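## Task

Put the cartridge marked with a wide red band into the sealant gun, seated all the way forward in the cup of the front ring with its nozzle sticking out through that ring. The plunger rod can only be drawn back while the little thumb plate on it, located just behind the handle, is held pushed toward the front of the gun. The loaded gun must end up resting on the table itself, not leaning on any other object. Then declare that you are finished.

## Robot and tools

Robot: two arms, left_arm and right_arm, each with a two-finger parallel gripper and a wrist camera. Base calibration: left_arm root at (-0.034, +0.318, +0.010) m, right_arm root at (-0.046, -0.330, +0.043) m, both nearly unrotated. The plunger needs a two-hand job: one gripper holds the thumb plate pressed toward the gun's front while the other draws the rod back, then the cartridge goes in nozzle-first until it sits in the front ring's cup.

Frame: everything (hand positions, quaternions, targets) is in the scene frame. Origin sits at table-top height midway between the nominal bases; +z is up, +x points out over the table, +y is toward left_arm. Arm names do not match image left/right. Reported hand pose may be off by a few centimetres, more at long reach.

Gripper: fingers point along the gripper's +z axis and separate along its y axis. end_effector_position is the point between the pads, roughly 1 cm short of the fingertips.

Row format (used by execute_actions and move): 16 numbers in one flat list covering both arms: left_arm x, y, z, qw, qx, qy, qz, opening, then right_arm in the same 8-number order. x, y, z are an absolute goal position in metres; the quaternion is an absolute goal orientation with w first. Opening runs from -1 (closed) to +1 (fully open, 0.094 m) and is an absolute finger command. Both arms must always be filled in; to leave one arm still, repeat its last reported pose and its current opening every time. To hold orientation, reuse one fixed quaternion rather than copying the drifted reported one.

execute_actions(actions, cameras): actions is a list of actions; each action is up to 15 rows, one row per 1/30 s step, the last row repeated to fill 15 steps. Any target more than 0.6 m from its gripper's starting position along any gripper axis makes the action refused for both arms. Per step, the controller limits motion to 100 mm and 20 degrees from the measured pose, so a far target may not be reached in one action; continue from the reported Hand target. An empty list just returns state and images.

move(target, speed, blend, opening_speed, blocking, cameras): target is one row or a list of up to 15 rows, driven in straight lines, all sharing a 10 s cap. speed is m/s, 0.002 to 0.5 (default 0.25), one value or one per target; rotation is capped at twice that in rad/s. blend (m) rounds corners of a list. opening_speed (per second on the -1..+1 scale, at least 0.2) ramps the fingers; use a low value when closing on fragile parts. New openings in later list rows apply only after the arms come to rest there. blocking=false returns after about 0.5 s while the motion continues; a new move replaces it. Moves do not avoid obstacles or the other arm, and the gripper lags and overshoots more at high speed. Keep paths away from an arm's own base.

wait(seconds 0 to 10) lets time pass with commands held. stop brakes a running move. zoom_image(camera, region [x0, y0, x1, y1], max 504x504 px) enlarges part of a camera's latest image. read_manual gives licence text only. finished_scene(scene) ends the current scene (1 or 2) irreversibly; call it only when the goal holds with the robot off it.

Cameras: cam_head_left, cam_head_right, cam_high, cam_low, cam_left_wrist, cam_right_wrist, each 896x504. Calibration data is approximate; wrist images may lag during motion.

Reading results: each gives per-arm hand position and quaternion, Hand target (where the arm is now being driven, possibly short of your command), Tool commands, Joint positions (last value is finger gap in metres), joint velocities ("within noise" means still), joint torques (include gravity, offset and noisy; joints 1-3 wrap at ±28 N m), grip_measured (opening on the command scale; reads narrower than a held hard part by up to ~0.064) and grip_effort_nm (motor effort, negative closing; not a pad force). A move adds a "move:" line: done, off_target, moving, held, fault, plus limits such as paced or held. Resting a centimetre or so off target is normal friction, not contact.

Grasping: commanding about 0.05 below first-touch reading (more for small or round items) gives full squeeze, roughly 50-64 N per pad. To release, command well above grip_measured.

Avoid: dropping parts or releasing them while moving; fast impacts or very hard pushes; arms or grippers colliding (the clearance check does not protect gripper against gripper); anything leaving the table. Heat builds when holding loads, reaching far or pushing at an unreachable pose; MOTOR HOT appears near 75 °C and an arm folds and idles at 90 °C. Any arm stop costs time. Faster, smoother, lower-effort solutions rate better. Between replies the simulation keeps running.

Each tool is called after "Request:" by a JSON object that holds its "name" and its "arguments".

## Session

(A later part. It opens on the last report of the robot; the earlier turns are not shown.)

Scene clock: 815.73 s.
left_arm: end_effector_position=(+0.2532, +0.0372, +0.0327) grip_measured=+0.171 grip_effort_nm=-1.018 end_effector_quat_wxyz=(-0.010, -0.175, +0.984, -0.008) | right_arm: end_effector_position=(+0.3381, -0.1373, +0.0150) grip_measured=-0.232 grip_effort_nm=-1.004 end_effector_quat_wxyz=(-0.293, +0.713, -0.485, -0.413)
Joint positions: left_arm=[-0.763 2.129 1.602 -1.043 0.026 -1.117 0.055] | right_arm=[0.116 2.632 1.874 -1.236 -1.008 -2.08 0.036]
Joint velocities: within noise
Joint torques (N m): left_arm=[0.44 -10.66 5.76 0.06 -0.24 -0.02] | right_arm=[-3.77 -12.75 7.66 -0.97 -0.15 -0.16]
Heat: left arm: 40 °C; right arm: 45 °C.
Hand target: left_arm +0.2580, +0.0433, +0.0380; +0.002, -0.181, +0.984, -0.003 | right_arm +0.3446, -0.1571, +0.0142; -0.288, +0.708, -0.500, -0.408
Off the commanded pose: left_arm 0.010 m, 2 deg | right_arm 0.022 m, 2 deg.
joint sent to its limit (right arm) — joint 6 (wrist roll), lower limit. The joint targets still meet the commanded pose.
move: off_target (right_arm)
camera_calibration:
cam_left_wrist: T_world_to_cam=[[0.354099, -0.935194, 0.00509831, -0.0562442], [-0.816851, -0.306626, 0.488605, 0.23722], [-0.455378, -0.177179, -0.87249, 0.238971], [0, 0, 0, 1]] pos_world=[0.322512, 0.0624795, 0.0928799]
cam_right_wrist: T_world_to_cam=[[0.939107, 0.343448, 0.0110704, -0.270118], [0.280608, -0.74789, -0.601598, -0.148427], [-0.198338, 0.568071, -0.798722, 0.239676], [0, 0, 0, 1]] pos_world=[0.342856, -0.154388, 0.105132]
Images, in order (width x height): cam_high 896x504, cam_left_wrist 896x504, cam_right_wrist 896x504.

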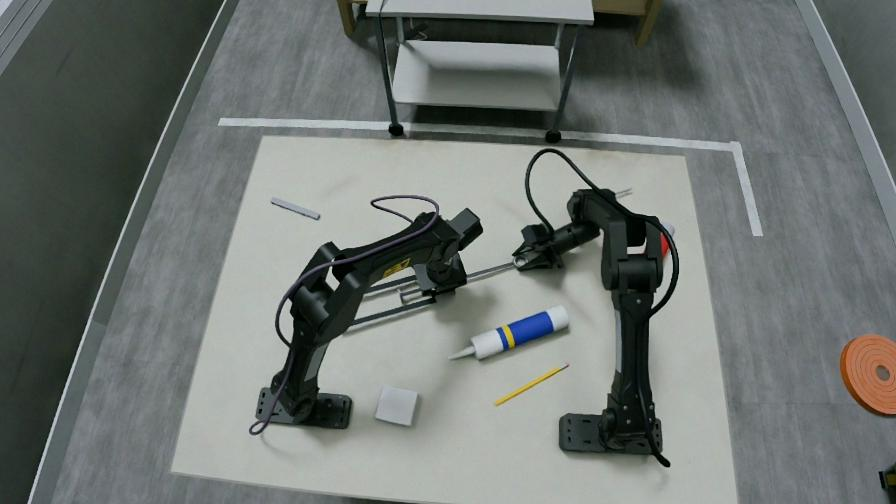

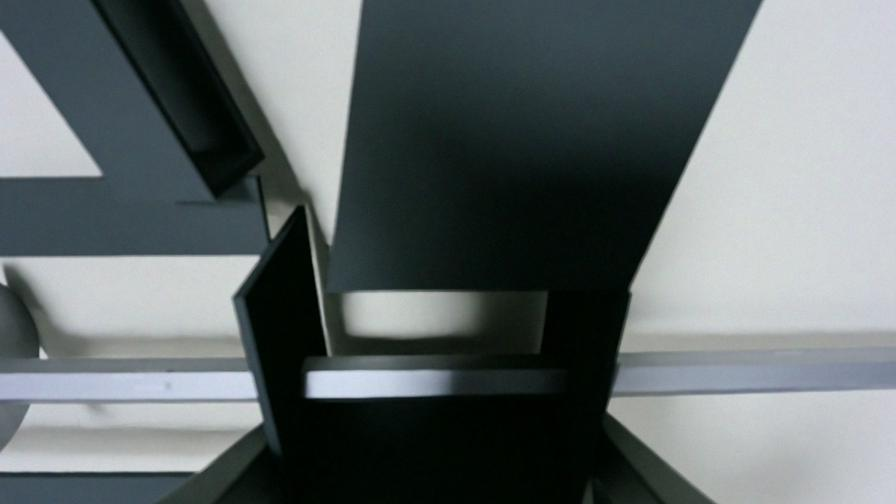

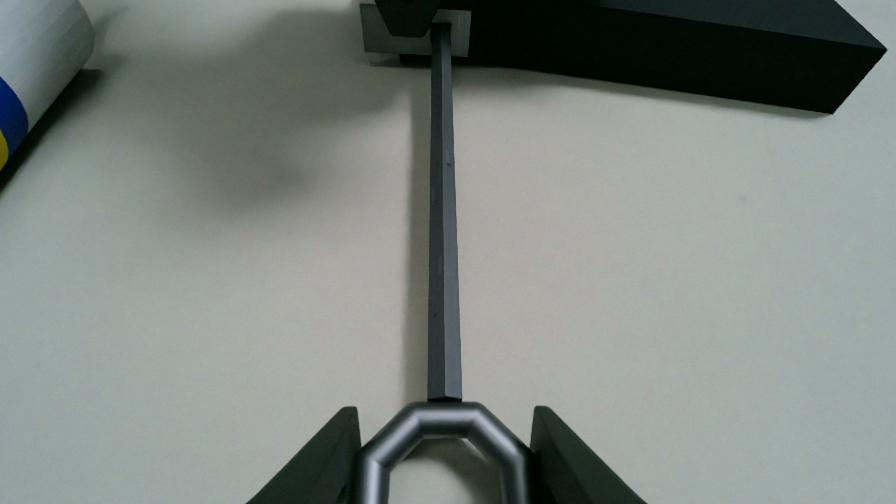

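Request:
{"name": "move", "arguments": {"target": [[0.257, 0.045, 0.038, 0.0, -0.1822, 0.9833, 0.0, 0.1, 0.338, -0.138, 0.016, 0.2868, -0.7094, 0.4967, 0.4096, 0.2],[0.257, 0.045, 0.038, 0.0, -0.1822, 0.9833, 0.0, 0.1, 0.342, -0.150, 0.07, 0.15, -0.80, 0.56, 0.15, 0.2],[0.257, 0.045, 0.038, 0.0, -0.1822, 0.9833, 0.0, 0.1, 0.340, -0.139, 0.07, 0.0, -0.819, 0.574, 0.0, 0.2]], "speed": 0.15, "cameras": ["cam_left_wrist","cam_right_wrist","cam_high"]}}

Scene clock: 844.03 s.
left_arm: end_effector_position=(+0.2520, +0.0400, +0.0323) grip_measured=+0.171 grip_effort_nm=-1.013 end_effector_quat_wxyz=(-0.012, -0.178, +0.984, -0.003) | right_arm: end_effector_position=(+0.3402, -0.1455, +0.0713) grip_measured=+0.198 grip_effort_nm=0.125 end_effector_quat_wxyz=(-0.001, +0.819, -0.573, -0.001)
Joint positions: left_arm=[-0.761 2.129 1.6 -1.052 0.023 -1.12 0.055] | right_arm=[0.455 2.225 1.781 -1.126 -0.002 -1.479 0.056]
Joint velocities: within noise
Joint torques (N m): left_arm=[0.9 -10.62 5.71 0.01 -0.21 -0.06] | right_arm=[0.25 -10.71 8.68 -0.04 0.03 0.13]
Heat: left arm: 40 °C; right arm: 45 °C.
Hand target: left_arm +0.2560, +0.0465, +0.0379; -0.003, -0.184, +0.983, +0.003 | right_arm +0.3412, -0.1444, +0.0701; +0.006, +0.816, -0.578, -0.002
Off the commanded pose: left_arm 0.009 m, 2 deg | right_arm 0.007 m, 0 deg.
move: done
camera_calibration:
cam_left_wrist: T_world_to_cam=[[0.358384, -0.933555, -0.0059934, -0.0540255], [-0.812646, -0.315115, 0.490212, 0.236496], [-0.459529, -0.170814, -0.871582, 0.239352], [0, 0, 0, 1]] pos_world=[0.321538, 0.0649721, 0.092358]
cam_right_wrist: T_world_to_cam=[[0.943786, 0.330391, 0.0104683, -0.273353], [0.298311, -0.864936, 0.403603, -0.215994], [0.142401, -0.377792, -0.914874, 0.0444685], [0, 0, 0, 1]] pos_world=[0.316088, -0.079708, 0.130721]
Images, in order (width x height): cam_high 896x504, cam_left_wrist 896x504, cam_right_wrist 896x504.

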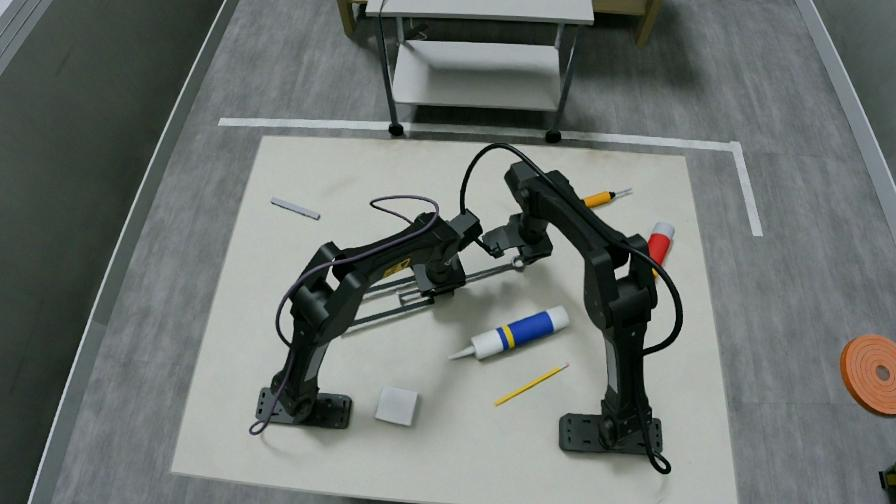

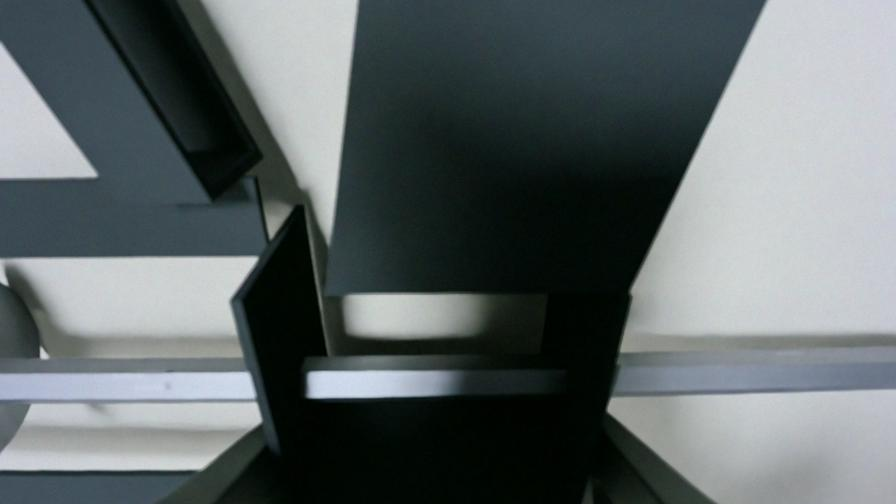

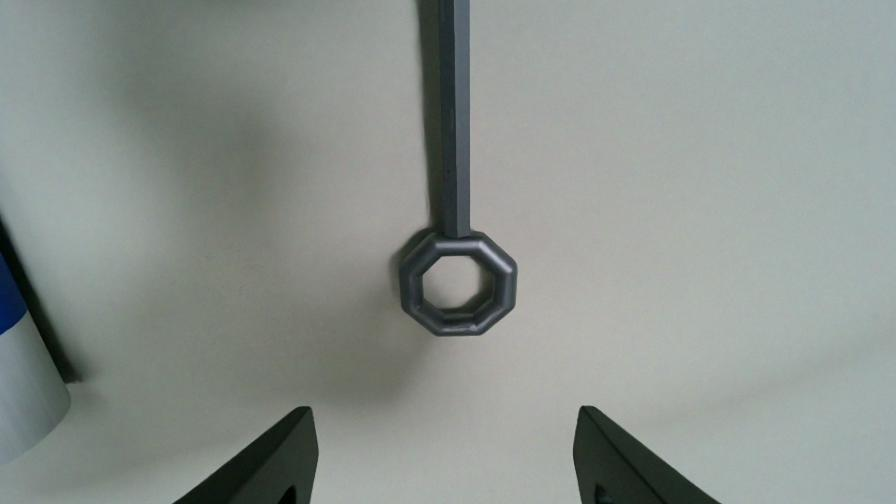

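Request:
{"name": "move", "arguments": {"target": [[0.257, 0.045, 0.038, 0.0, -0.1822, 0.9833, 0.0, 0.1, 0.3395, -0.131, 0.035, 0.0, -0.819, 0.574, 0.0, 0.2],[0.257, 0.045, 0.038, 0.0, -0.1822, 0.9833, 0.0, 0.1, 0.3395, -0.132, 0.010, 0.0, -0.819, 0.574, 0.0, 0.2]], "speed": 0.12, "cameras": ["cam_right_wrist"]}}

Scene clock: 861.23 s.
left_arm: end_effector_position=(+0.2520, +0.0400, +0.0323) grip_measured=+0.171 grip_effort_nm=-1.018 end_effector_quat_wxyz=(-0.012, -0.178, +0.984, -0.003) | right_arm: end_effector_position=(+0.3411, -0.1310, +0.0185) grip_measured=+0.198 grip_effort_nm=0.129 end_effector_quat_wxyz=(-0.006, +0.823, -0.567, +0.002)
Joint positions: left_arm=[-0.761 2.129 1.6 -1.052 0.023 -1.12 0.055] | right_arm=[0.484 2.303 1.695 -0.949 -0.002 -1.464 0.056]
Joint velocities: within noise
Joint torques (N m): left_arm=[0.51 -10.66 5.81 0.11 -0.21 -0.03] | right_arm=[0.17 -11.58 5.2 0.34 0.01 0.13]
Heat: left arm: 40 °C; right arm: 46 °C.
Hand target: left_arm +0.2570, +0.0449, +0.0379; +0.000, -0.182, +0.983, +0.000 | right_arm +0.3388, -0.1317, +0.0105; -0.001, +0.820, -0.573, +0.000
Off the commanded pose: left_arm 0.009 m, 2 deg | right_arm 0.009 m, 1 deg.
move: done
camera_calibration:
cam_right_wrist: T_world_to_cam=[[0.938954, 0.343297, 0.0226193, -0.275332], [0.30583, -0.862976, 0.40217, -0.184718], [0.157584, -0.370702, -0.915286, -0.00279648], [0, 0, 0, 1]] pos_world=[0.315458, -0.0659232, 0.0779563]
Images, in order (width x height): cam_right_wrist 896x504.

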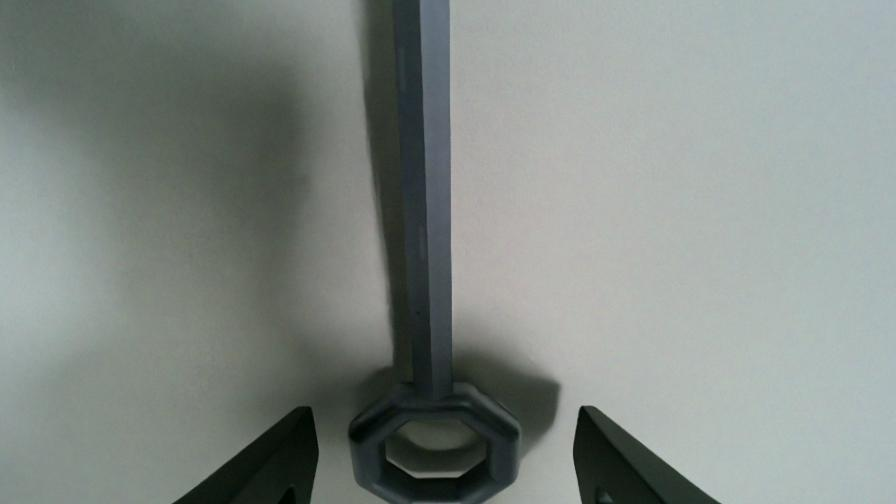

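Request:
{"name": "move", "arguments": {"target": [[0.257, 0.045, 0.038, 0.0, -0.1822, 0.9833, 0.0, 0.1, 0.3395, -0.132, 0.012, 0.0, -0.819, 0.574, 0.0, -0.6],[0.257, 0.045, 0.038, 0.0, -0.1822, 0.9833, 0.0, 0.1, 0.365, -0.200, 0.014, 0.0, -0.819, 0.574, 0.0, -0.6]], "speed": 0.06, "opening_speed": 1.0, "cameras": ["cam_left_wrist","cam_right_wrist","cam_high"]}}

Scene clock: 874.67 s.
left_arm: end_effector_position=(+0.2526, +0.0417, +0.0323) grip_measured=+0.171 grip_effort_nm=-1.018 end_effector_quat_wxyz=(-0.011, -0.181, +0.984, +0.000) | right_arm: end_effector_position=(+0.3661, -0.1956, +0.0170) grip_measured=-0.598 grip_effort_nm=-0.081 end_effector_quat_wxyz=(-0.005, +0.814, -0.581, +0.000)
Joint positions: left_arm=[-0.76 2.129 1.6 -1.055 0.017 -1.125 0.055] | right_arm=[0.323 2.303 1.689 -0.948 -0.005 -1.591 0.019]
Joint velocities: within noise
Joint torques (N m): left_arm=[0.5 -10.63 5.68 0.09 -0.11 -0.03] | right_arm=[-0.35 -12.46 5.23 0.21 0.01 -0.18]
Heat: left arm: 40 °C; right arm: 47 °C.
Hand target: left_arm +0.2575, +0.0452, +0.0380; +0.000, -0.185, +0.983, +0.000 | right_arm +0.3638, -0.1984, +0.0141; +0.000, +0.817, -0.576, -0.001
Off the commanded pose: left_arm 0.008 m, 1 deg | right_arm 0.005 m, 1 deg.
move: done
camera_calibration:
cam_left_wrist: T_world_to_cam=[[0.364058, -0.931305, -0.0114821, -0.0539606], [-0.811681, -0.323293, 0.486473, 0.237785], [-0.456767, -0.167785, -0.87362, 0.239172], [0, 0, 0, 1]] pos_world=[0.321896, 0.0667499, 0.0926494]
cam_right_wrist: T_world_to_cam=[[0.950088, 0.311441, 0.0183753, -0.286874], [0.278368, -0.872845, 0.400815, -0.239398], [0.140869, -0.375695, -0.915975, -0.0268649], [0, 0, 0, 1]] pos_world=[0.342981, -0.129706, 0.0766182]
Images, in order (width x height): cam_high 896x504, cam_left_wrist 896x504, cam_right_wrist 896x504.

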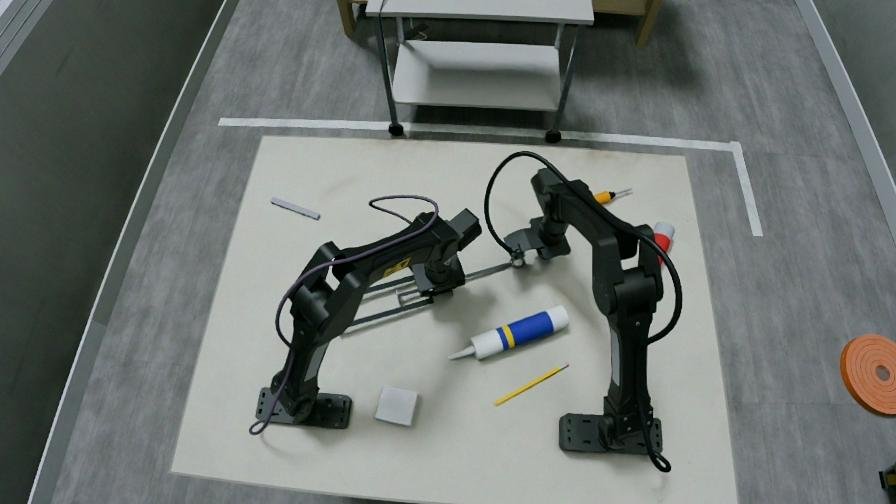

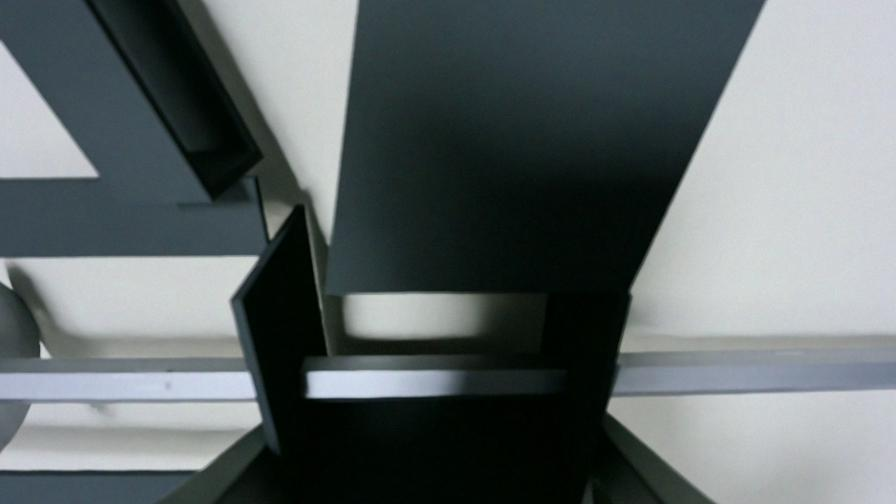

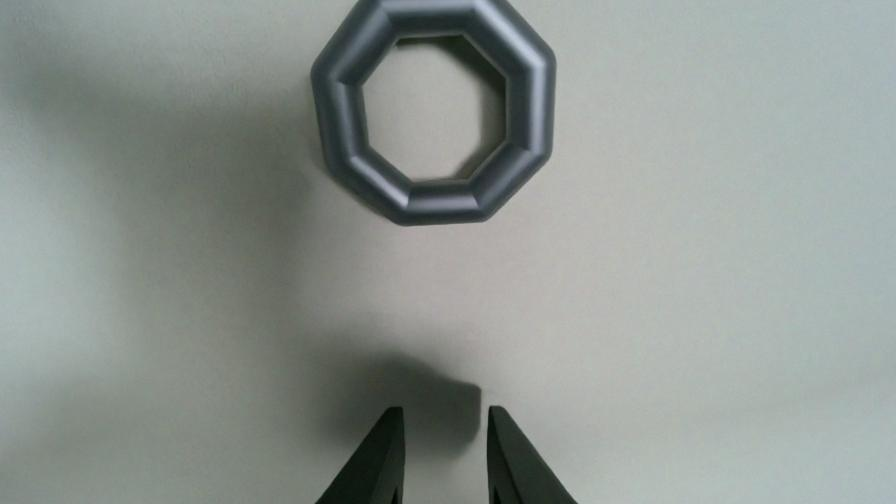

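Request:
{"name": "move", "arguments": {"target": [[0.257, 0.045, 0.038, 0.0, -0.1822, 0.9833, 0.0, 0.1, 0.364, -0.198, 0.06, 0.0, -0.819, 0.574, 0.0, 0.1],[0.257, 0.045, 0.038, 0.0, -0.1822, 0.9833, 0.0, 0.1, 0.335, -0.105, 0.06, 0.0, -0.819, 0.574, 0.0, 0.0],[0.257, 0.045, 0.038, 0.0, -0.1822, 0.9833, 0.0, 0.1, 0.334, -0.109, 0.012, 0.0, -0.819, 0.574, 0.0, 0.0]], "speed": 0.15, "cameras": ["cam_right_wrist"]}}

Scene clock: 892.63 s.
left_arm: end_effector_position=(+0.2526, +0.0417, +0.0323) grip_measured=+0.171 grip_effort_nm=-1.018 end_effector_quat_wxyz=(-0.011, -0.181, +0.984, +0.000) | right_arm: end_effector_position=(+0.3317, -0.1036, +0.0179) grip_measured=+0.002 grip_effort_nm=-0.081 end_effector_quat_wxyz=(-0.002, +0.828, -0.561, +0.001)
Joint positions: left_arm=[-0.76 2.129 1.6 -1.055 0.017 -1.125 0.055] | right_arm=[0.55 2.331 1.741 -0.976 0 -1.413 0.047]
Joint velocities: within noise
Joint torques (N m): left_arm=[0.47 -10.67 5.61 0.1 -0.17 0.02] | right_arm=[-0.8 -12.05 5.39 0.33 0.02 0.07]
Heat: left arm: 40 °C; right arm: 48 °C.
Hand target: left_arm +0.2570, +0.0449, +0.0379; +0.000, -0.182, +0.983, +0.000 | right_arm +0.3331, -0.1082, +0.0116; +0.001, +0.823, -0.568, +0.001
Off the commanded pose: left_arm 0.008 m, 1 deg | right_arm 0.008 m, 2 deg.
move: done
camera_calibration:
cam_right_wrist: T_world_to_cam=[[0.933699, 0.357738, 0.0151351, -0.27251], [0.321522, -0.856277, 0.404243, -0.162465], [0.157573, -0.372576, -0.914526, 0.00808575], [0, 0, 0, 1]] pos_world=[0.305404, -0.0386156, 0.0771946]
Images, in order (width x height): cam_right_wrist 896x504.

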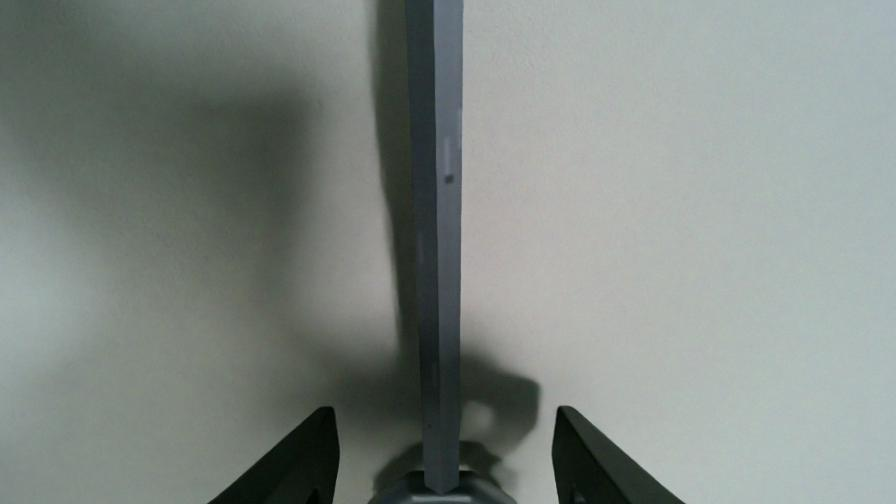

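Request:
{"name": "move", "arguments": {"target": [[0.257, 0.045, 0.038, 0.0, -0.1822, 0.9833, 0.0, 0.1, 0.333, -0.108, 0.012, 0.0, -0.819, 0.574, 0.0, -1.0],[0.257, 0.045, 0.038, 0.0, -0.1822, 0.9833, 0.0, 0.1, 0.361, -0.186, 0.014, 0.0, -0.819, 0.574, 0.0, -1.0]], "speed": 0.06, "opening_speed": 1.0, "cameras": ["cam_left_wrist","cam_right_wrist","cam_high"]}}

Scene clock: 908.93 s.
left_arm: end_effector_position=(+0.2530, +0.0416, +0.0323) grip_measured=+0.171 grip_effort_nm=-1.018 end_effector_quat_wxyz=(-0.007, -0.180, +0.984, +0.002) | right_arm: end_effector_position=(+0.3442, -0.1380, +0.0147) grip_measured=-0.876 grip_effort_nm=-1.004 end_effector_quat_wxyz=(-0.032, +0.826, -0.560, -0.055)
Joint positions: left_arm=[-0.763 2.129 1.6 -1.053 0.01 -1.126 0.055] | right_arm=[0.415 2.325 1.71 -0.962 -0.128 -1.548 0.006]
Joint velocities: within noise
Joint torques (N m): left_arm=[0.47 -10.55 5.75 0.07 -0.13 0.05] | right_arm=[-5.08 -14.08 4.3 0.21 0.99 -0.23]
Heat: left arm: 41 °C; right arm: 48 °C.
Hand target: left_arm +0.2569, +0.0446, +0.0379; +0.002, -0.181, +0.983, +0.001 | right_arm +0.3579, -0.1813, +0.0151; -0.001, +0.817, -0.577, -0.009
Off the commanded pose: left_arm 0.008 m, 1 deg | right_arm 0.051 m, 8 deg.
move: off_target (right_arm)
camera_calibration:
cam_left_wrist: T_world_to_cam=[[0.362625, -0.93184, -0.0133531, -0.0537965], [-0.815303, -0.32415, 0.479801, 0.239215], [-0.451426, -0.163101, -0.877276, 0.237867], [0, 0, 0, 1]] pos_world=[0.32192, 0.0662082, 0.0931814]
cam_right_wrist: T_world_to_cam=[[0.934168, 0.356834, -0.000156954, -0.271961], [0.341975, -0.895142, 0.285961, -0.205313], [0.1019, -0.267189, -0.958241, 0.0246972], [0, 0, 0, 1]] pos_world=[0.321753, -0.0801405, 0.0823346]
Images, in order (width x height): cam_high 896x504, cam_left_wrist 896x504, cam_right_wrist 896x504.

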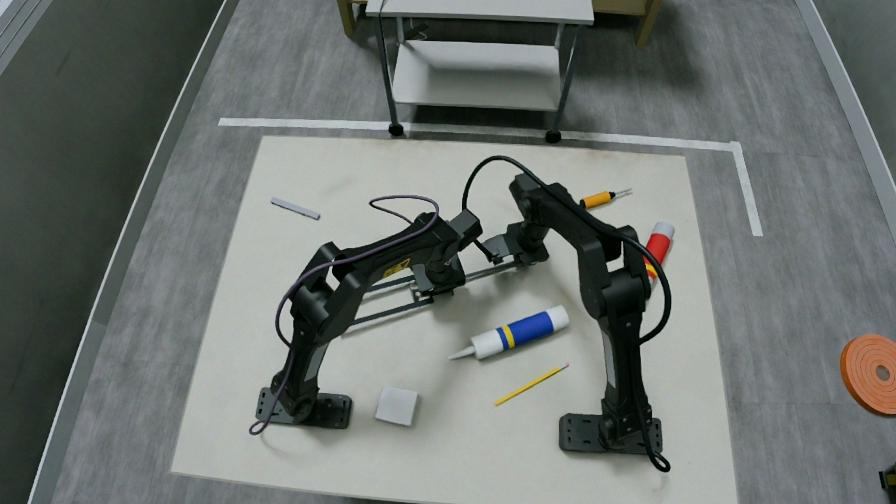

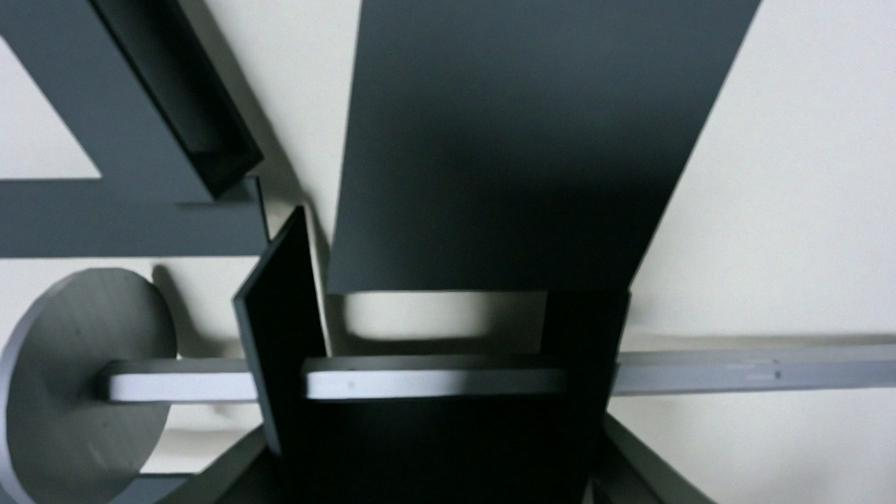

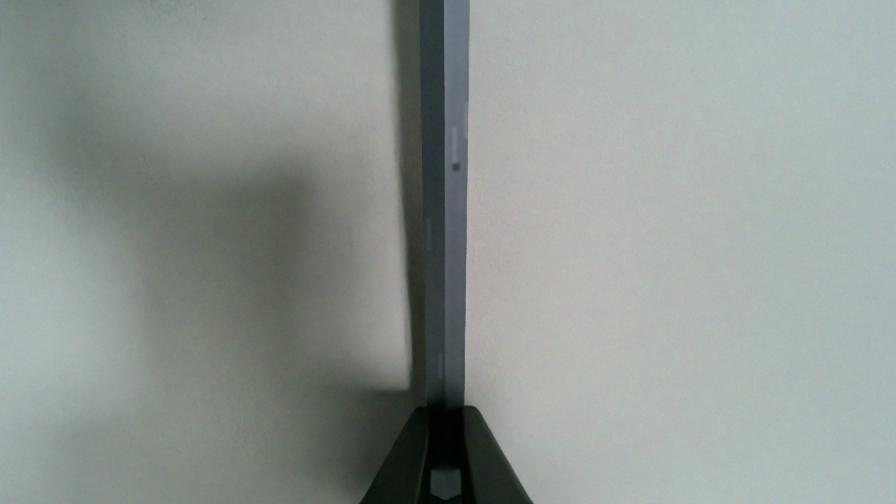

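Request:
{"name": "move", "arguments": {"target": [[0.257, 0.045, 0.038, 0.0, -0.1822, 0.9833, 0.0, 0.35, 0.346, -0.145, 0.014, 0.0, -0.819, 0.574, 0.0, -1.0],[0.259, 0.043, 0.095, 0.0, -0.1822, 0.9833, 0.0, 0.35, 0.346, -0.145, 0.014, 0.0, -0.819, 0.574, 0.0, -1.0],[0.255, 0.056, 0.090, 0.0, -0.1822, 0.9833, 0.0, 0.95, 0.346, -0.145, 0.014, 0.0, -0.819, 0.574, 0.0, -1.0]], "speed": 0.1, "opening_speed": 1.0, "cameras": ["cam_left_wrist","cam_right_wrist","cam_high"]}}

Scene clock: 951.50 s.
left_arm: end_effector_position=(+0.2594, +0.0508, +0.0709) grip_measured=+0.948 grip_effort_nm=0.100 end_effector_quat_wxyz=(-0.012, -0.190, +0.982, +0.003) | right_arm: end_effector_position=(+0.3472, -0.1420, +0.0166) grip_measured=-0.876 grip_effort_nm=-1.009 end_effector_quat_wxyz=(-0.006, +0.823, -0.568, -0.005)
Joint positions: left_arm=[-0.732 2.098 1.709 -1.202 0.016 -1.116 0.092] | right_arm=[0.45 2.314 1.705 -0.956 -0.014 -1.496 0.006]
Joint velocities: within noise
Joint torques (N m): left_arm=[0.35 -13.57 5.12 -0.12 -0.11 0.15] | right_arm=[-0.09 -12.71 5.15 0.24 0.13 0.12]
Heat: left arm: 41 °C; right arm: 49 °C.
Hand target: left_arm +0.2572, +0.0579, +0.0887; -0.003, -0.185, +0.983, -0.001 | right_arm +0.3460, -0.1460, +0.0140; +0.001, +0.819, -0.574, +0.001
Off the commanded pose: left_arm 0.020 m, 2 deg | right_arm 0.004 m, 1 deg.
move: off_target (left_arm); target 3's new opening was sent with left_arm's hand 0.020 m and 2 deg from that target
camera_calibration:
cam_left_wrist: T_world_to_cam=[[0.381048, -0.924363, -0.0188712, -0.0518119], [-0.803345, -0.341126, 0.488128, 0.226099], [-0.457645, -0.17084, -0.872568, 0.277786], [0, 0, 0, 1]] pos_world=[0.328506, 0.0766924, 0.131044]
cam_right_wrist: T_world_to_cam=[[0.939642, 0.341808, 0.0155284, -0.277566], [0.308783, -0.866657, 0.391866, -0.196628], [0.147401, -0.363419, -0.919891, -0.00490526], [0, 0, 0, 1]] pos_world=[0.322251, -0.0773175, 0.0768497]
Images, in order (width x height): cam_high 896x504, cam_left_wrist 896x504, cam_right_wrist 896x504.

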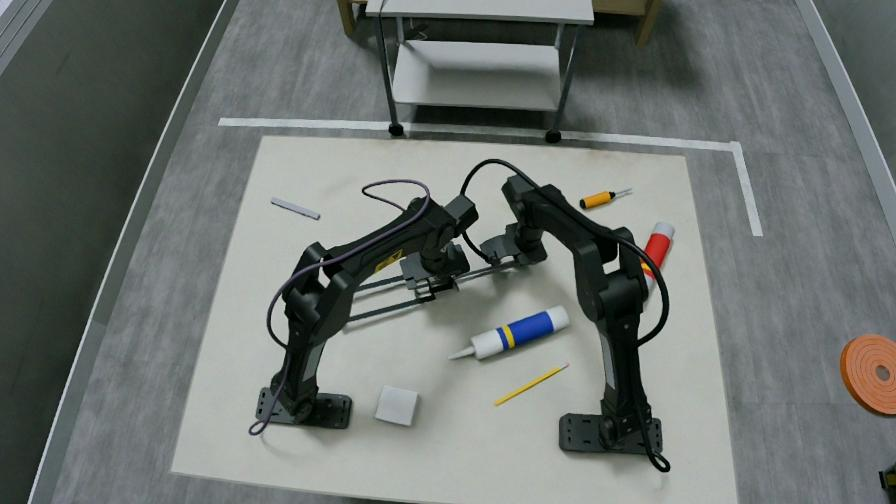

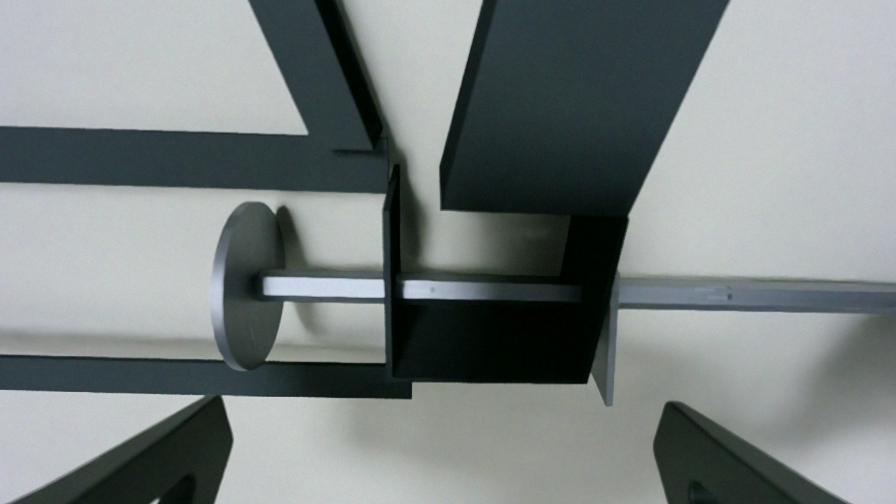

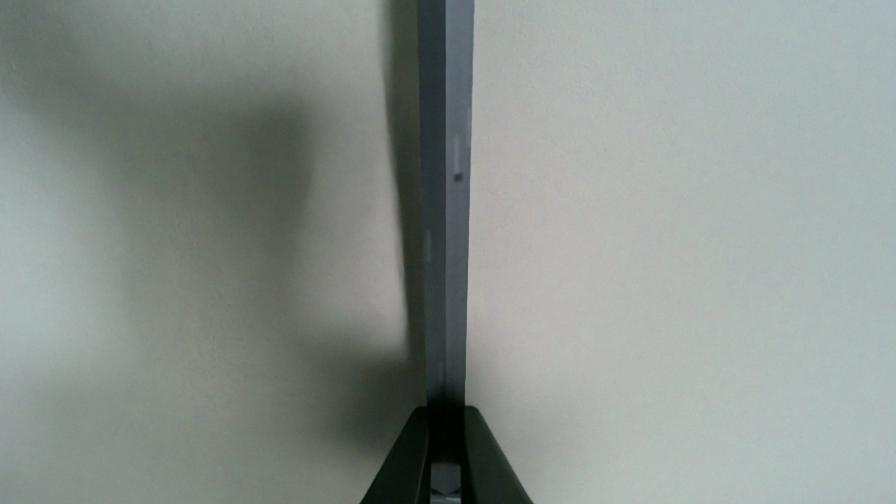

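Request:
{"name": "move", "arguments": {"target": [[0.262, 0.036, 0.060, 0.0, -0.1822, 0.9833, 0.0, 0.75, 0.346, -0.145, 0.014, 0.0, -0.819, 0.574, 0.0, -1.0],[0.262, 0.036, 0.045, 0.0, -0.1822, 0.9833, 0.0, 0.75, 0.346, -0.145, 0.014, 0.0, -0.819, 0.574, 0.0, -1.0]], "speed": 0.08, "cameras": ["cam_left_wrist"]}}

Scene clock: 1013.50 s.
left_arm: end_effector_position=(+0.2561, +0.0362, +0.0534) grip_measured=+0.752 grip_effort_nm=-0.076 end_effector_quat_wxyz=(-0.008, -0.171, +0.985, -0.003) | right_arm: end_effector_position=(+0.3472, -0.1420, +0.0166) grip_measured=-0.876 grip_effort_nm=-1.004 end_effector_quat_wxyz=(-0.006, +0.823, -0.568, -0.005)
Joint positions: left_arm=[-0.764 2.126 1.681 -1.132 0.016 -1.111 0.082] | right_arm=[0.45 2.314 1.705 -0.956 -0.014 -1.496 0.006]
Joint velocities: within noise
Joint torques (N m): left_arm=[-0.47 -8.49 5.31 0.4 -0.15 -0.15] | right_arm=[0.03 -12.64 5.26 0.23 0.11 0.12]
Heat: left arm: 40 °C; right arm: 52 °C.
Hand target: left_arm +0.2600, +0.0346, +0.0452; +0.000, -0.177, +0.984, +0.000 | right_arm +0.3460, -0.1450, +0.0141; +0.000, +0.819, -0.574, +0.000
Off the commanded pose: left_arm 0.010 m, 2 deg | right_arm 0.004 m, 1 deg.
move: done
camera_calibration:
cam_left_wrist: T_world_to_cam=[[0.346898, -0.93789, -0.00495523, -0.0558971], [-0.820713, -0.306107, 0.48242, 0.230524], [-0.453973, -0.163284, -0.875926, 0.257474], [0, 0, 0, 1]] pos_world=[0.325471, 0.060181, 0.114042]
Images, in order (width x height): cam_left_wrist 896x504.

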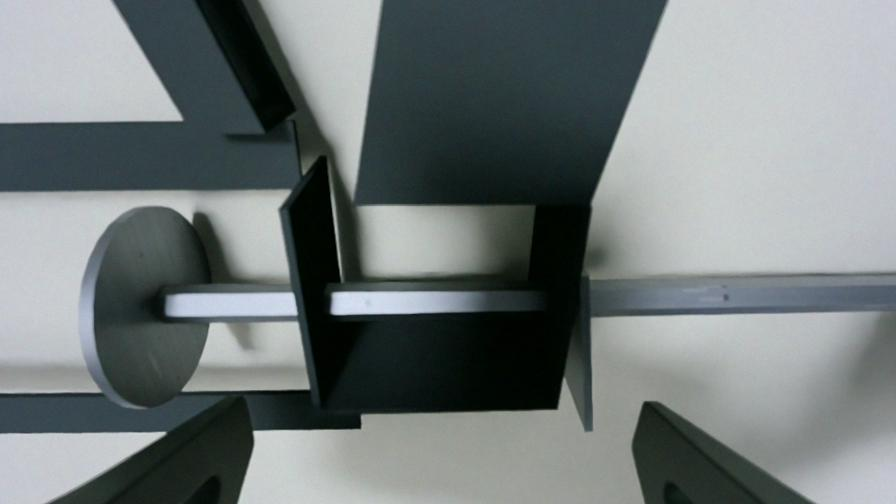

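Request:
{"name": "move", "arguments": {"target": [[0.2635, 0.037, 0.028, 0.0, -0.1822, 0.9833, 0.0, 0.75, 0.346, -0.145, 0.014, 0.0, -0.819, 0.574, 0.0, -1.0]], "speed": 0.08, "cameras": ["cam_left_wrist"]}}

Scene clock: 1026.93 s.
left_arm: end_effector_position=(+0.2570, +0.0353, +0.0368) grip_measured=+0.752 grip_effort_nm=-0.081 end_effector_quat_wxyz=(-0.007, -0.172, +0.985, -0.003) | right_arm: end_effector_position=(+0.3472, -0.1420, +0.0166) grip_measured=-0.876 grip_effort_nm=-1.009 end_effector_quat_wxyz=(-0.006, +0.823, -0.568, -0.005)
Joint positions: left_arm=[-0.764 2.144 1.643 -1.073 0.016 -1.113 0.082] | right_arm=[0.45 2.314 1.705 -0.956 -0.014 -1.496 0.006]
Joint velocities: within noise
Joint torques (N m): left_arm=[0.46 -8.53 5.33 0.38 -0.13 -0.16] | right_arm=[0.03 -12.66 5.26 0.24 0.11 0.13]
Heat: left arm: 38 °C; right arm: 52 °C.
Hand target: left_arm +0.2632, +0.0372, +0.0281; +0.000, -0.183, +0.983, +0.000 | right_arm +0.3460, -0.1450, +0.0141; +0.000, +0.819, -0.574, +0.000
Off the commanded pose: left_arm 0.011 m, 1 deg | right_arm 0.004 m, 1 deg.
move: off_target (left_arm)
camera_calibration:
cam_left_wrist: T_world_to_cam=[[0.348341, -0.937361, -0.00359787, -0.0574919], [-0.820769, -0.306863, 0.481843, 0.239012], [-0.452765, -0.164893, -0.87625, 0.243009], [0, 0, 0, 1]] pos_world=[0.326226, 0.0595237, 0.0975632]
Images, in order (width x height): cam_left_wrist 896x504.

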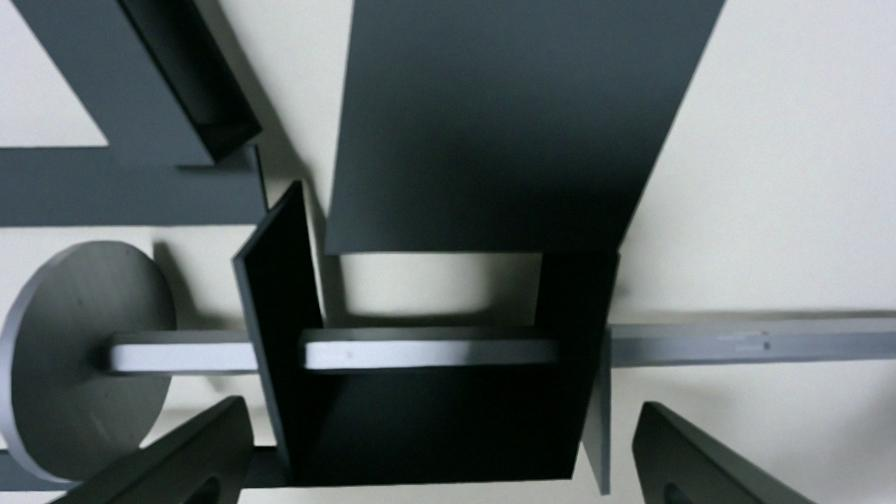

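Request:
{"name": "move", "arguments": {"target": [[0.2625, 0.038, 0.034, 0.0, -0.1822, 0.9833, 0.0, 0.1, 0.346, -0.145, 0.014, 0.0, -0.819, 0.574, 0.0, -1.0],[0.2625, 0.038, 0.034, 0.0, -0.1822, 0.9833, 0.0, 0.1, 0.364, -0.195, 0.014, 0.0, -0.819, 0.574, 0.0, -1.0]], "speed": 0.06, "opening_speed": 0.6, "cameras": ["cam_left_wrist","cam_right_wrist"]}}

Scene clock: 1038.83 s.
left_arm: end_effector_position=(+0.2597, +0.0305, +0.0369) grip_measured=+0.160 grip_effort_nm=-1.023 end_effector_quat_wxyz=(-0.002, -0.171, +0.985, -0.012) | right_arm: end_effector_position=(+0.3543, -0.1536, +0.0168) grip_measured=-0.876 grip_effort_nm=-1.009 end_effector_quat_wxyz=(-0.033, +0.826, -0.562, -0.038)
Joint positions: left_arm=[-0.767 2.144 1.643 -1.052 0.017 -1.114 0.054] | right_arm=[0.384 2.314 1.702 -0.946 -0.1 -1.574 0.006]
Joint velocities: within noise
Joint torques (N m): left_arm=[0.54 -9.33 5.87 0.09 -0.16 -0.12] | right_arm=[-4.55 -13.22 4.75 0.12 0.84 -0.28]
Heat: left arm: 38 °C; right arm: 52 °C.
Hand target: left_arm +0.2618, +0.0368, +0.0340; +0.000, -0.181, +0.984, -0.001 | right_arm +0.3626, -0.1929, +0.0149; +0.000, +0.819, -0.574, -0.003
Off the commanded pose: left_arm 0.008 m, 2 deg | right_arm 0.043 m, 6 deg.
move: off_target (right_arm)
camera_calibration:
cam_left_wrist: T_world_to_cam=[[0.3468, -0.937796, 0.0164061, -0.0632845], [-0.828104, -0.297929, 0.474849, 0.241687], [-0.440424, -0.178264, -0.879914, 0.240846], [0, 0, 0, 1]] pos_world=[0.328163, 0.0555918, 0.098197]
cam_right_wrist: T_world_to_cam=[[0.935563, 0.352481, 0.0218758, -0.277306], [0.328594, -0.891514, 0.311815, -0.218453], [0.129412, -0.284535, -0.949891, 0.00896822], [0, 0, 0, 1]] pos_world=[0.330059, -0.0944568, 0.0827021]
Images, in order (width x height): cam_left_wrist 896x504, cam_right_wrist 896x504.

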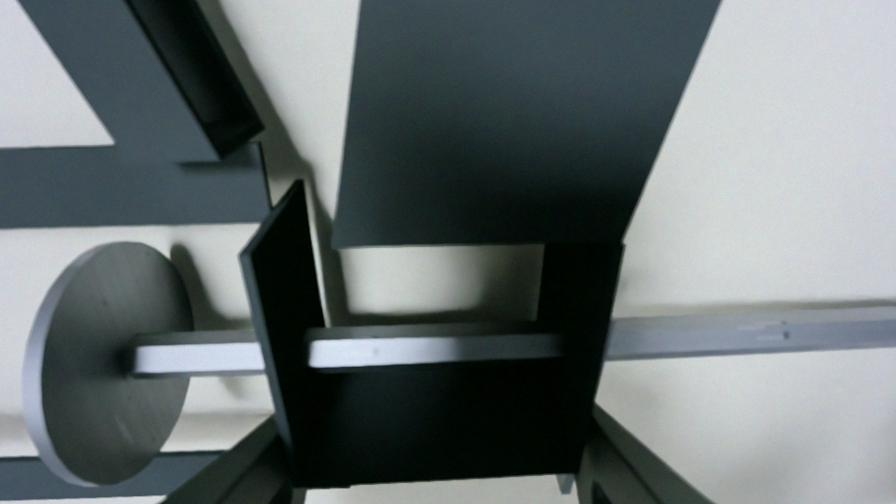

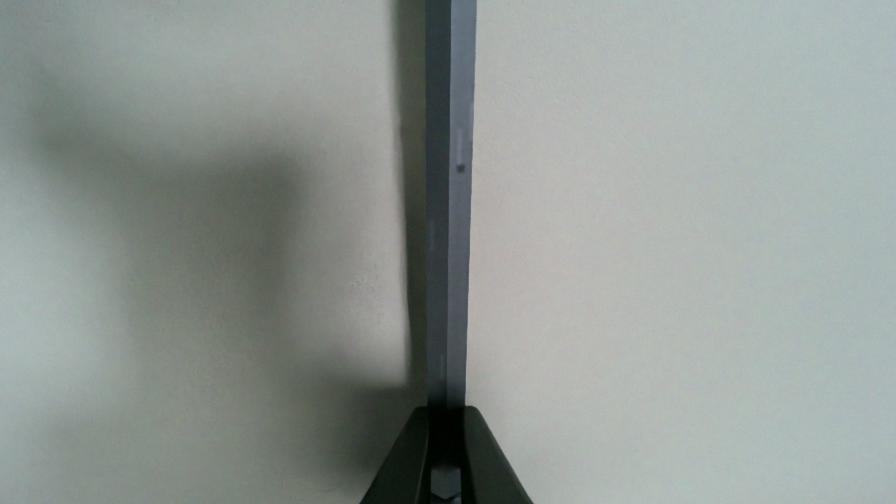

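Request:
{"name": "move", "arguments": {"target": [[0.2625, 0.038, 0.034, 0.0, -0.1822, 0.9833, 0.0, 0.35, 0.355, -0.160, 0.014, 0.0, -0.819, 0.574, 0.0, -1.0],[0.264, 0.038, 0.095, 0.0, -0.1822, 0.9833, 0.0, 0.35, 0.355, -0.160, 0.014, 0.0, -0.819, 0.574, 0.0, -1.0],[0.262, 0.046, 0.075, 0.0, -0.1822, 0.9833, 0.0, 1.0, 0.355, -0.160, 0.014, 0.0, -0.819, 0.574, 0.0, -1.0]], "speed": 0.1, "opening_speed": 1.0, "cameras": ["cam_left_wrist","cam_right_wrist"]}}

Scene clock: 1065.57 s.
left_arm: end_effector_position=(+0.2565, +0.0478, +0.0588) grip_measured=+0.998 grip_effort_nm=0.100 end_effector_quat_wxyz=(-0.026, -0.189, +0.981, +0.017) | right_arm: end_effector_position=(+0.3543, -0.1544, +0.0159) grip_measured=-0.876 grip_effort_nm=-1.004 end_effector_quat_wxyz=(-0.013, +0.823, -0.568, -0.008)
Joint positions: left_arm=[-0.74 2.144 1.731 -1.216 0.022 -1.122 0.094] | right_arm=[0.412 2.314 1.702 -0.946 -0.028 -1.534 0.006]
Joint velocities: within noise
Joint torques (N m): left_arm=[0.42 -13.16 5.37 0.2 -0.18 0.12] | right_arm=[-0.12 -12.1 6.54 0.1 0.24 0.11]
Heat: left arm: 40 °C; right arm: 53 °C.
Hand target: left_arm +0.2644, +0.0489, +0.0750; -0.001, -0.187, +0.982, +0.001 | right_arm +0.3550, -0.1602, +0.0140; +0.000, +0.819, -0.574, +0.000
Off the commanded pose: left_arm 0.017 m, 4 deg | right_arm 0.006 m, 2 deg.
move: off_target (left_arm); target 3's new opening was sent with left_arm's hand 0.017 m and 4 deg from that target
camera_calibration:
cam_left_wrist: T_world_to_cam=[[0.378715, -0.924103, -0.051083, -0.0511655], [-0.787671, -0.3508, 0.506473, 0.224002], [-0.485953, -0.151572, -0.860742, 0.271069], [0, 0, 0, 1]] pos_world=[0.327544, 0.0723844, 0.117256]
cam_right_wrist: T_world_to_cam=[[0.939583, 0.341643, 0.0215226, -0.280068], [0.308547, -0.87244, 0.379009, -0.209956], [0.148263, -0.34947, -0.925143, -0.00914727], [0, 0, 0, 1]] pos_world=[0.329284, -0.090688, 0.0771407]
Images, in order (width x height): cam_left_wrist 896x504, cam_right_wrist 896x504.

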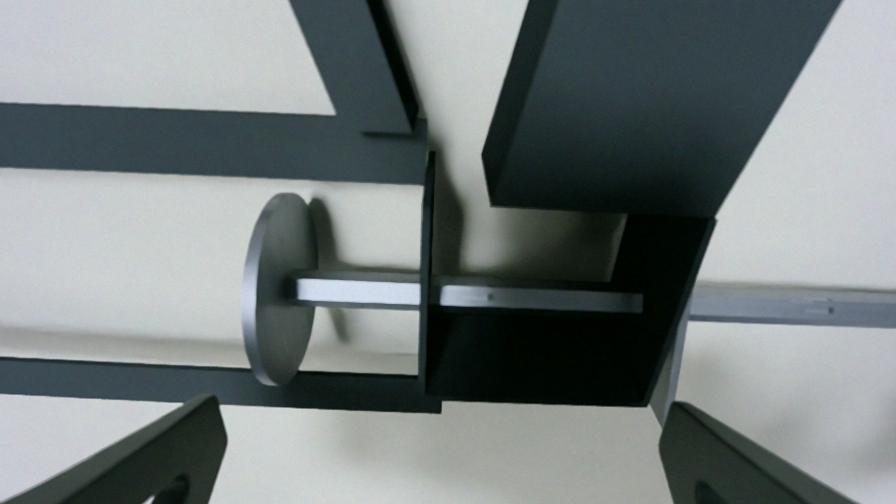

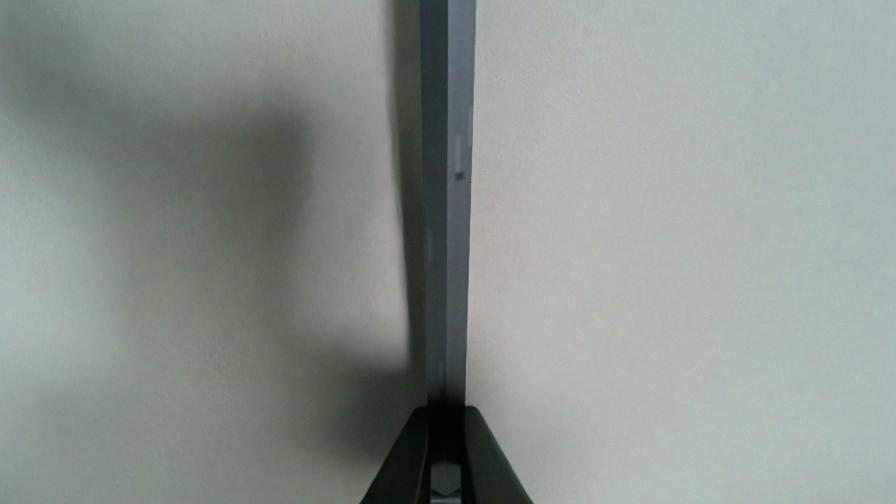

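Request:
{"name": "move", "arguments": {"target": [[0.269, 0.023, 0.065, 0.0, -0.1822, 0.9833, 0.0, 0.75, 0.355, -0.160, 0.014, 0.0, -0.819, 0.574, 0.0, -1.0],[0.269, 0.023, 0.045, 0.0, -0.1822, 0.9833, 0.0, 0.75, 0.355, -0.160, 0.014, 0.0, -0.819, 0.574, 0.0, -1.0]], "speed": 0.08, "cameras": ["cam_left_wrist"]}}

Scene clock: 1110.90 s.
left_arm: end_effector_position=(+0.2631, +0.0225, +0.0539) grip_measured=+0.752 grip_effort_nm=-0.081 end_effector_quat_wxyz=(-0.010, -0.174, +0.985, -0.005) | right_arm: end_effector_position=(+0.3543, -0.1544, +0.0159) grip_measured=-0.876 grip_effort_nm=-1.009 end_effector_quat_wxyz=(-0.013, +0.823, -0.568, -0.008)
Joint positions: left_arm=[-0.774 2.182 1.774 -1.165 0.022 -1.126 0.082] | right_arm=[0.412 2.314 1.702 -0.946 -0.028 -1.534 0.006]
Joint velocities: within noise
Joint torques (N m): left_arm=[-0.14 -8.81 5.31 0.38 -0.18 -0.16] | right_arm=[-0.09 -12.08 6.58 0.09 0.24 0.11]
Heat: left arm: 45 °C; right arm: 52 °C.
Hand target: left_arm +0.2679, +0.0223, +0.0447; +0.000, -0.181, +0.984, +0.000 | right_arm +0.3550, -0.1600, +0.0141; +0.000, +0.819, -0.574, +0.000
Off the commanded pose: left_arm 0.011 m, 2 deg | right_arm 0.006 m, 2 deg.
move: off_target (left_arm)
camera_calibration:
cam_left_wrist: T_world_to_cam=[[0.352657, -0.935752, -0.00122849, -0.0728607], [-0.817203, -0.308619, 0.486759, 0.230756], [-0.455865, -0.170655, -0.873535, 0.259415], [0, 0, 0, 1]] pos_world=[0.332527, 0.0473065, 0.114196]
Images, in order (width x height): cam_left_wrist 896x504.

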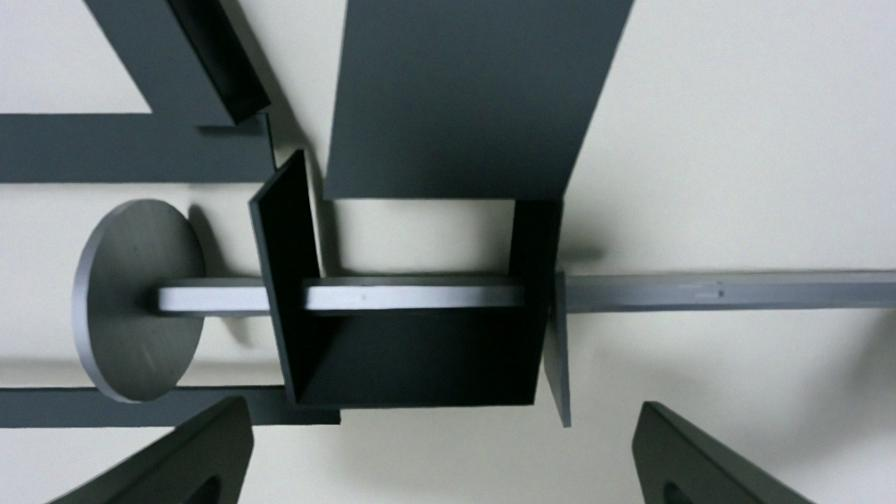

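Request:
{"name": "move", "arguments": {"target": [[0.2705, 0.030, 0.040, 0.0, -0.1822, 0.9833, 0.0, 0.75, 0.355, -0.160, 0.014, 0.0, -0.819, 0.574, 0.0, -1.0],[0.2705, 0.030, 0.029, 0.0, -0.1822, 0.9833, 0.0, 0.75, 0.355, -0.160, 0.014, 0.0, -0.819, 0.574, 0.0, -1.0]], "speed": 0.08, "cameras": ["cam_left_wrist"]}}

Scene clock: 1122.23 s.
left_arm: end_effector_position=(+0.2618, +0.0265, +0.0376) grip_measured=+0.752 grip_effort_nm=-0.076 end_effector_quat_wxyz=(-0.010, -0.177, +0.984, -0.004) | right_arm: end_effector_position=(+0.3543, -0.1544, +0.0159) grip_measured=-0.876 grip_effort_nm=-1.009 end_effector_quat_wxyz=(-0.013, +0.823, -0.568, -0.008)
Joint positions: left_arm=[-0.769 2.182 1.708 -1.101 0.022 -1.126 0.082] | right_arm=[0.412 2.314 1.702 -0.946 -0.028 -1.534 0.006]
Joint velocities: within noise
Joint torques (N m): left_arm=[0.77 -8.9 5.23 0.38 -0.2 0.03] | right_arm=[-0.12 -12.08 6.58 0.09 0.24 0.11]
Heat: left arm: 41 °C; right arm: 52 °C.
Hand target: left_arm +0.2693, +0.0299, +0.0291; +0.000, -0.181, +0.983, +0.000 | right_arm +0.3550, -0.1600, +0.0141; +0.000, +0.819, -0.574, +0.000
Off the commanded pose: left_arm 0.013 m, 1 deg | right_arm 0.006 m, 2 deg.
move: off_target (left_arm)
camera_calibration:
cam_left_wrist: T_world_to_cam=[[0.356958, -0.934117, -0.00261978, -0.0698326], [-0.815238, -0.312897, 0.487322, 0.23842], [-0.456035, -0.171818, -0.873218, 0.245324], [0, 0, 0, 1]] pos_world=[0.331173, 0.0515202, 0.0978508]
Images, in order (width x height): cam_left_wrist 896x504.

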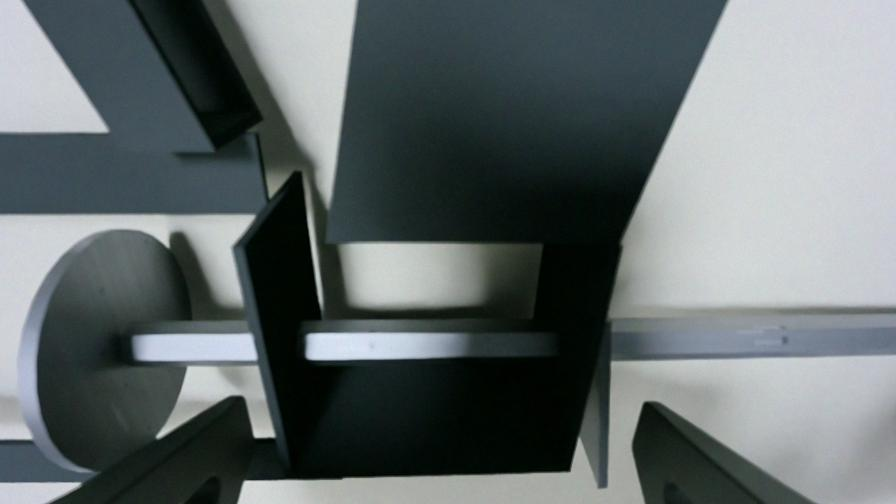

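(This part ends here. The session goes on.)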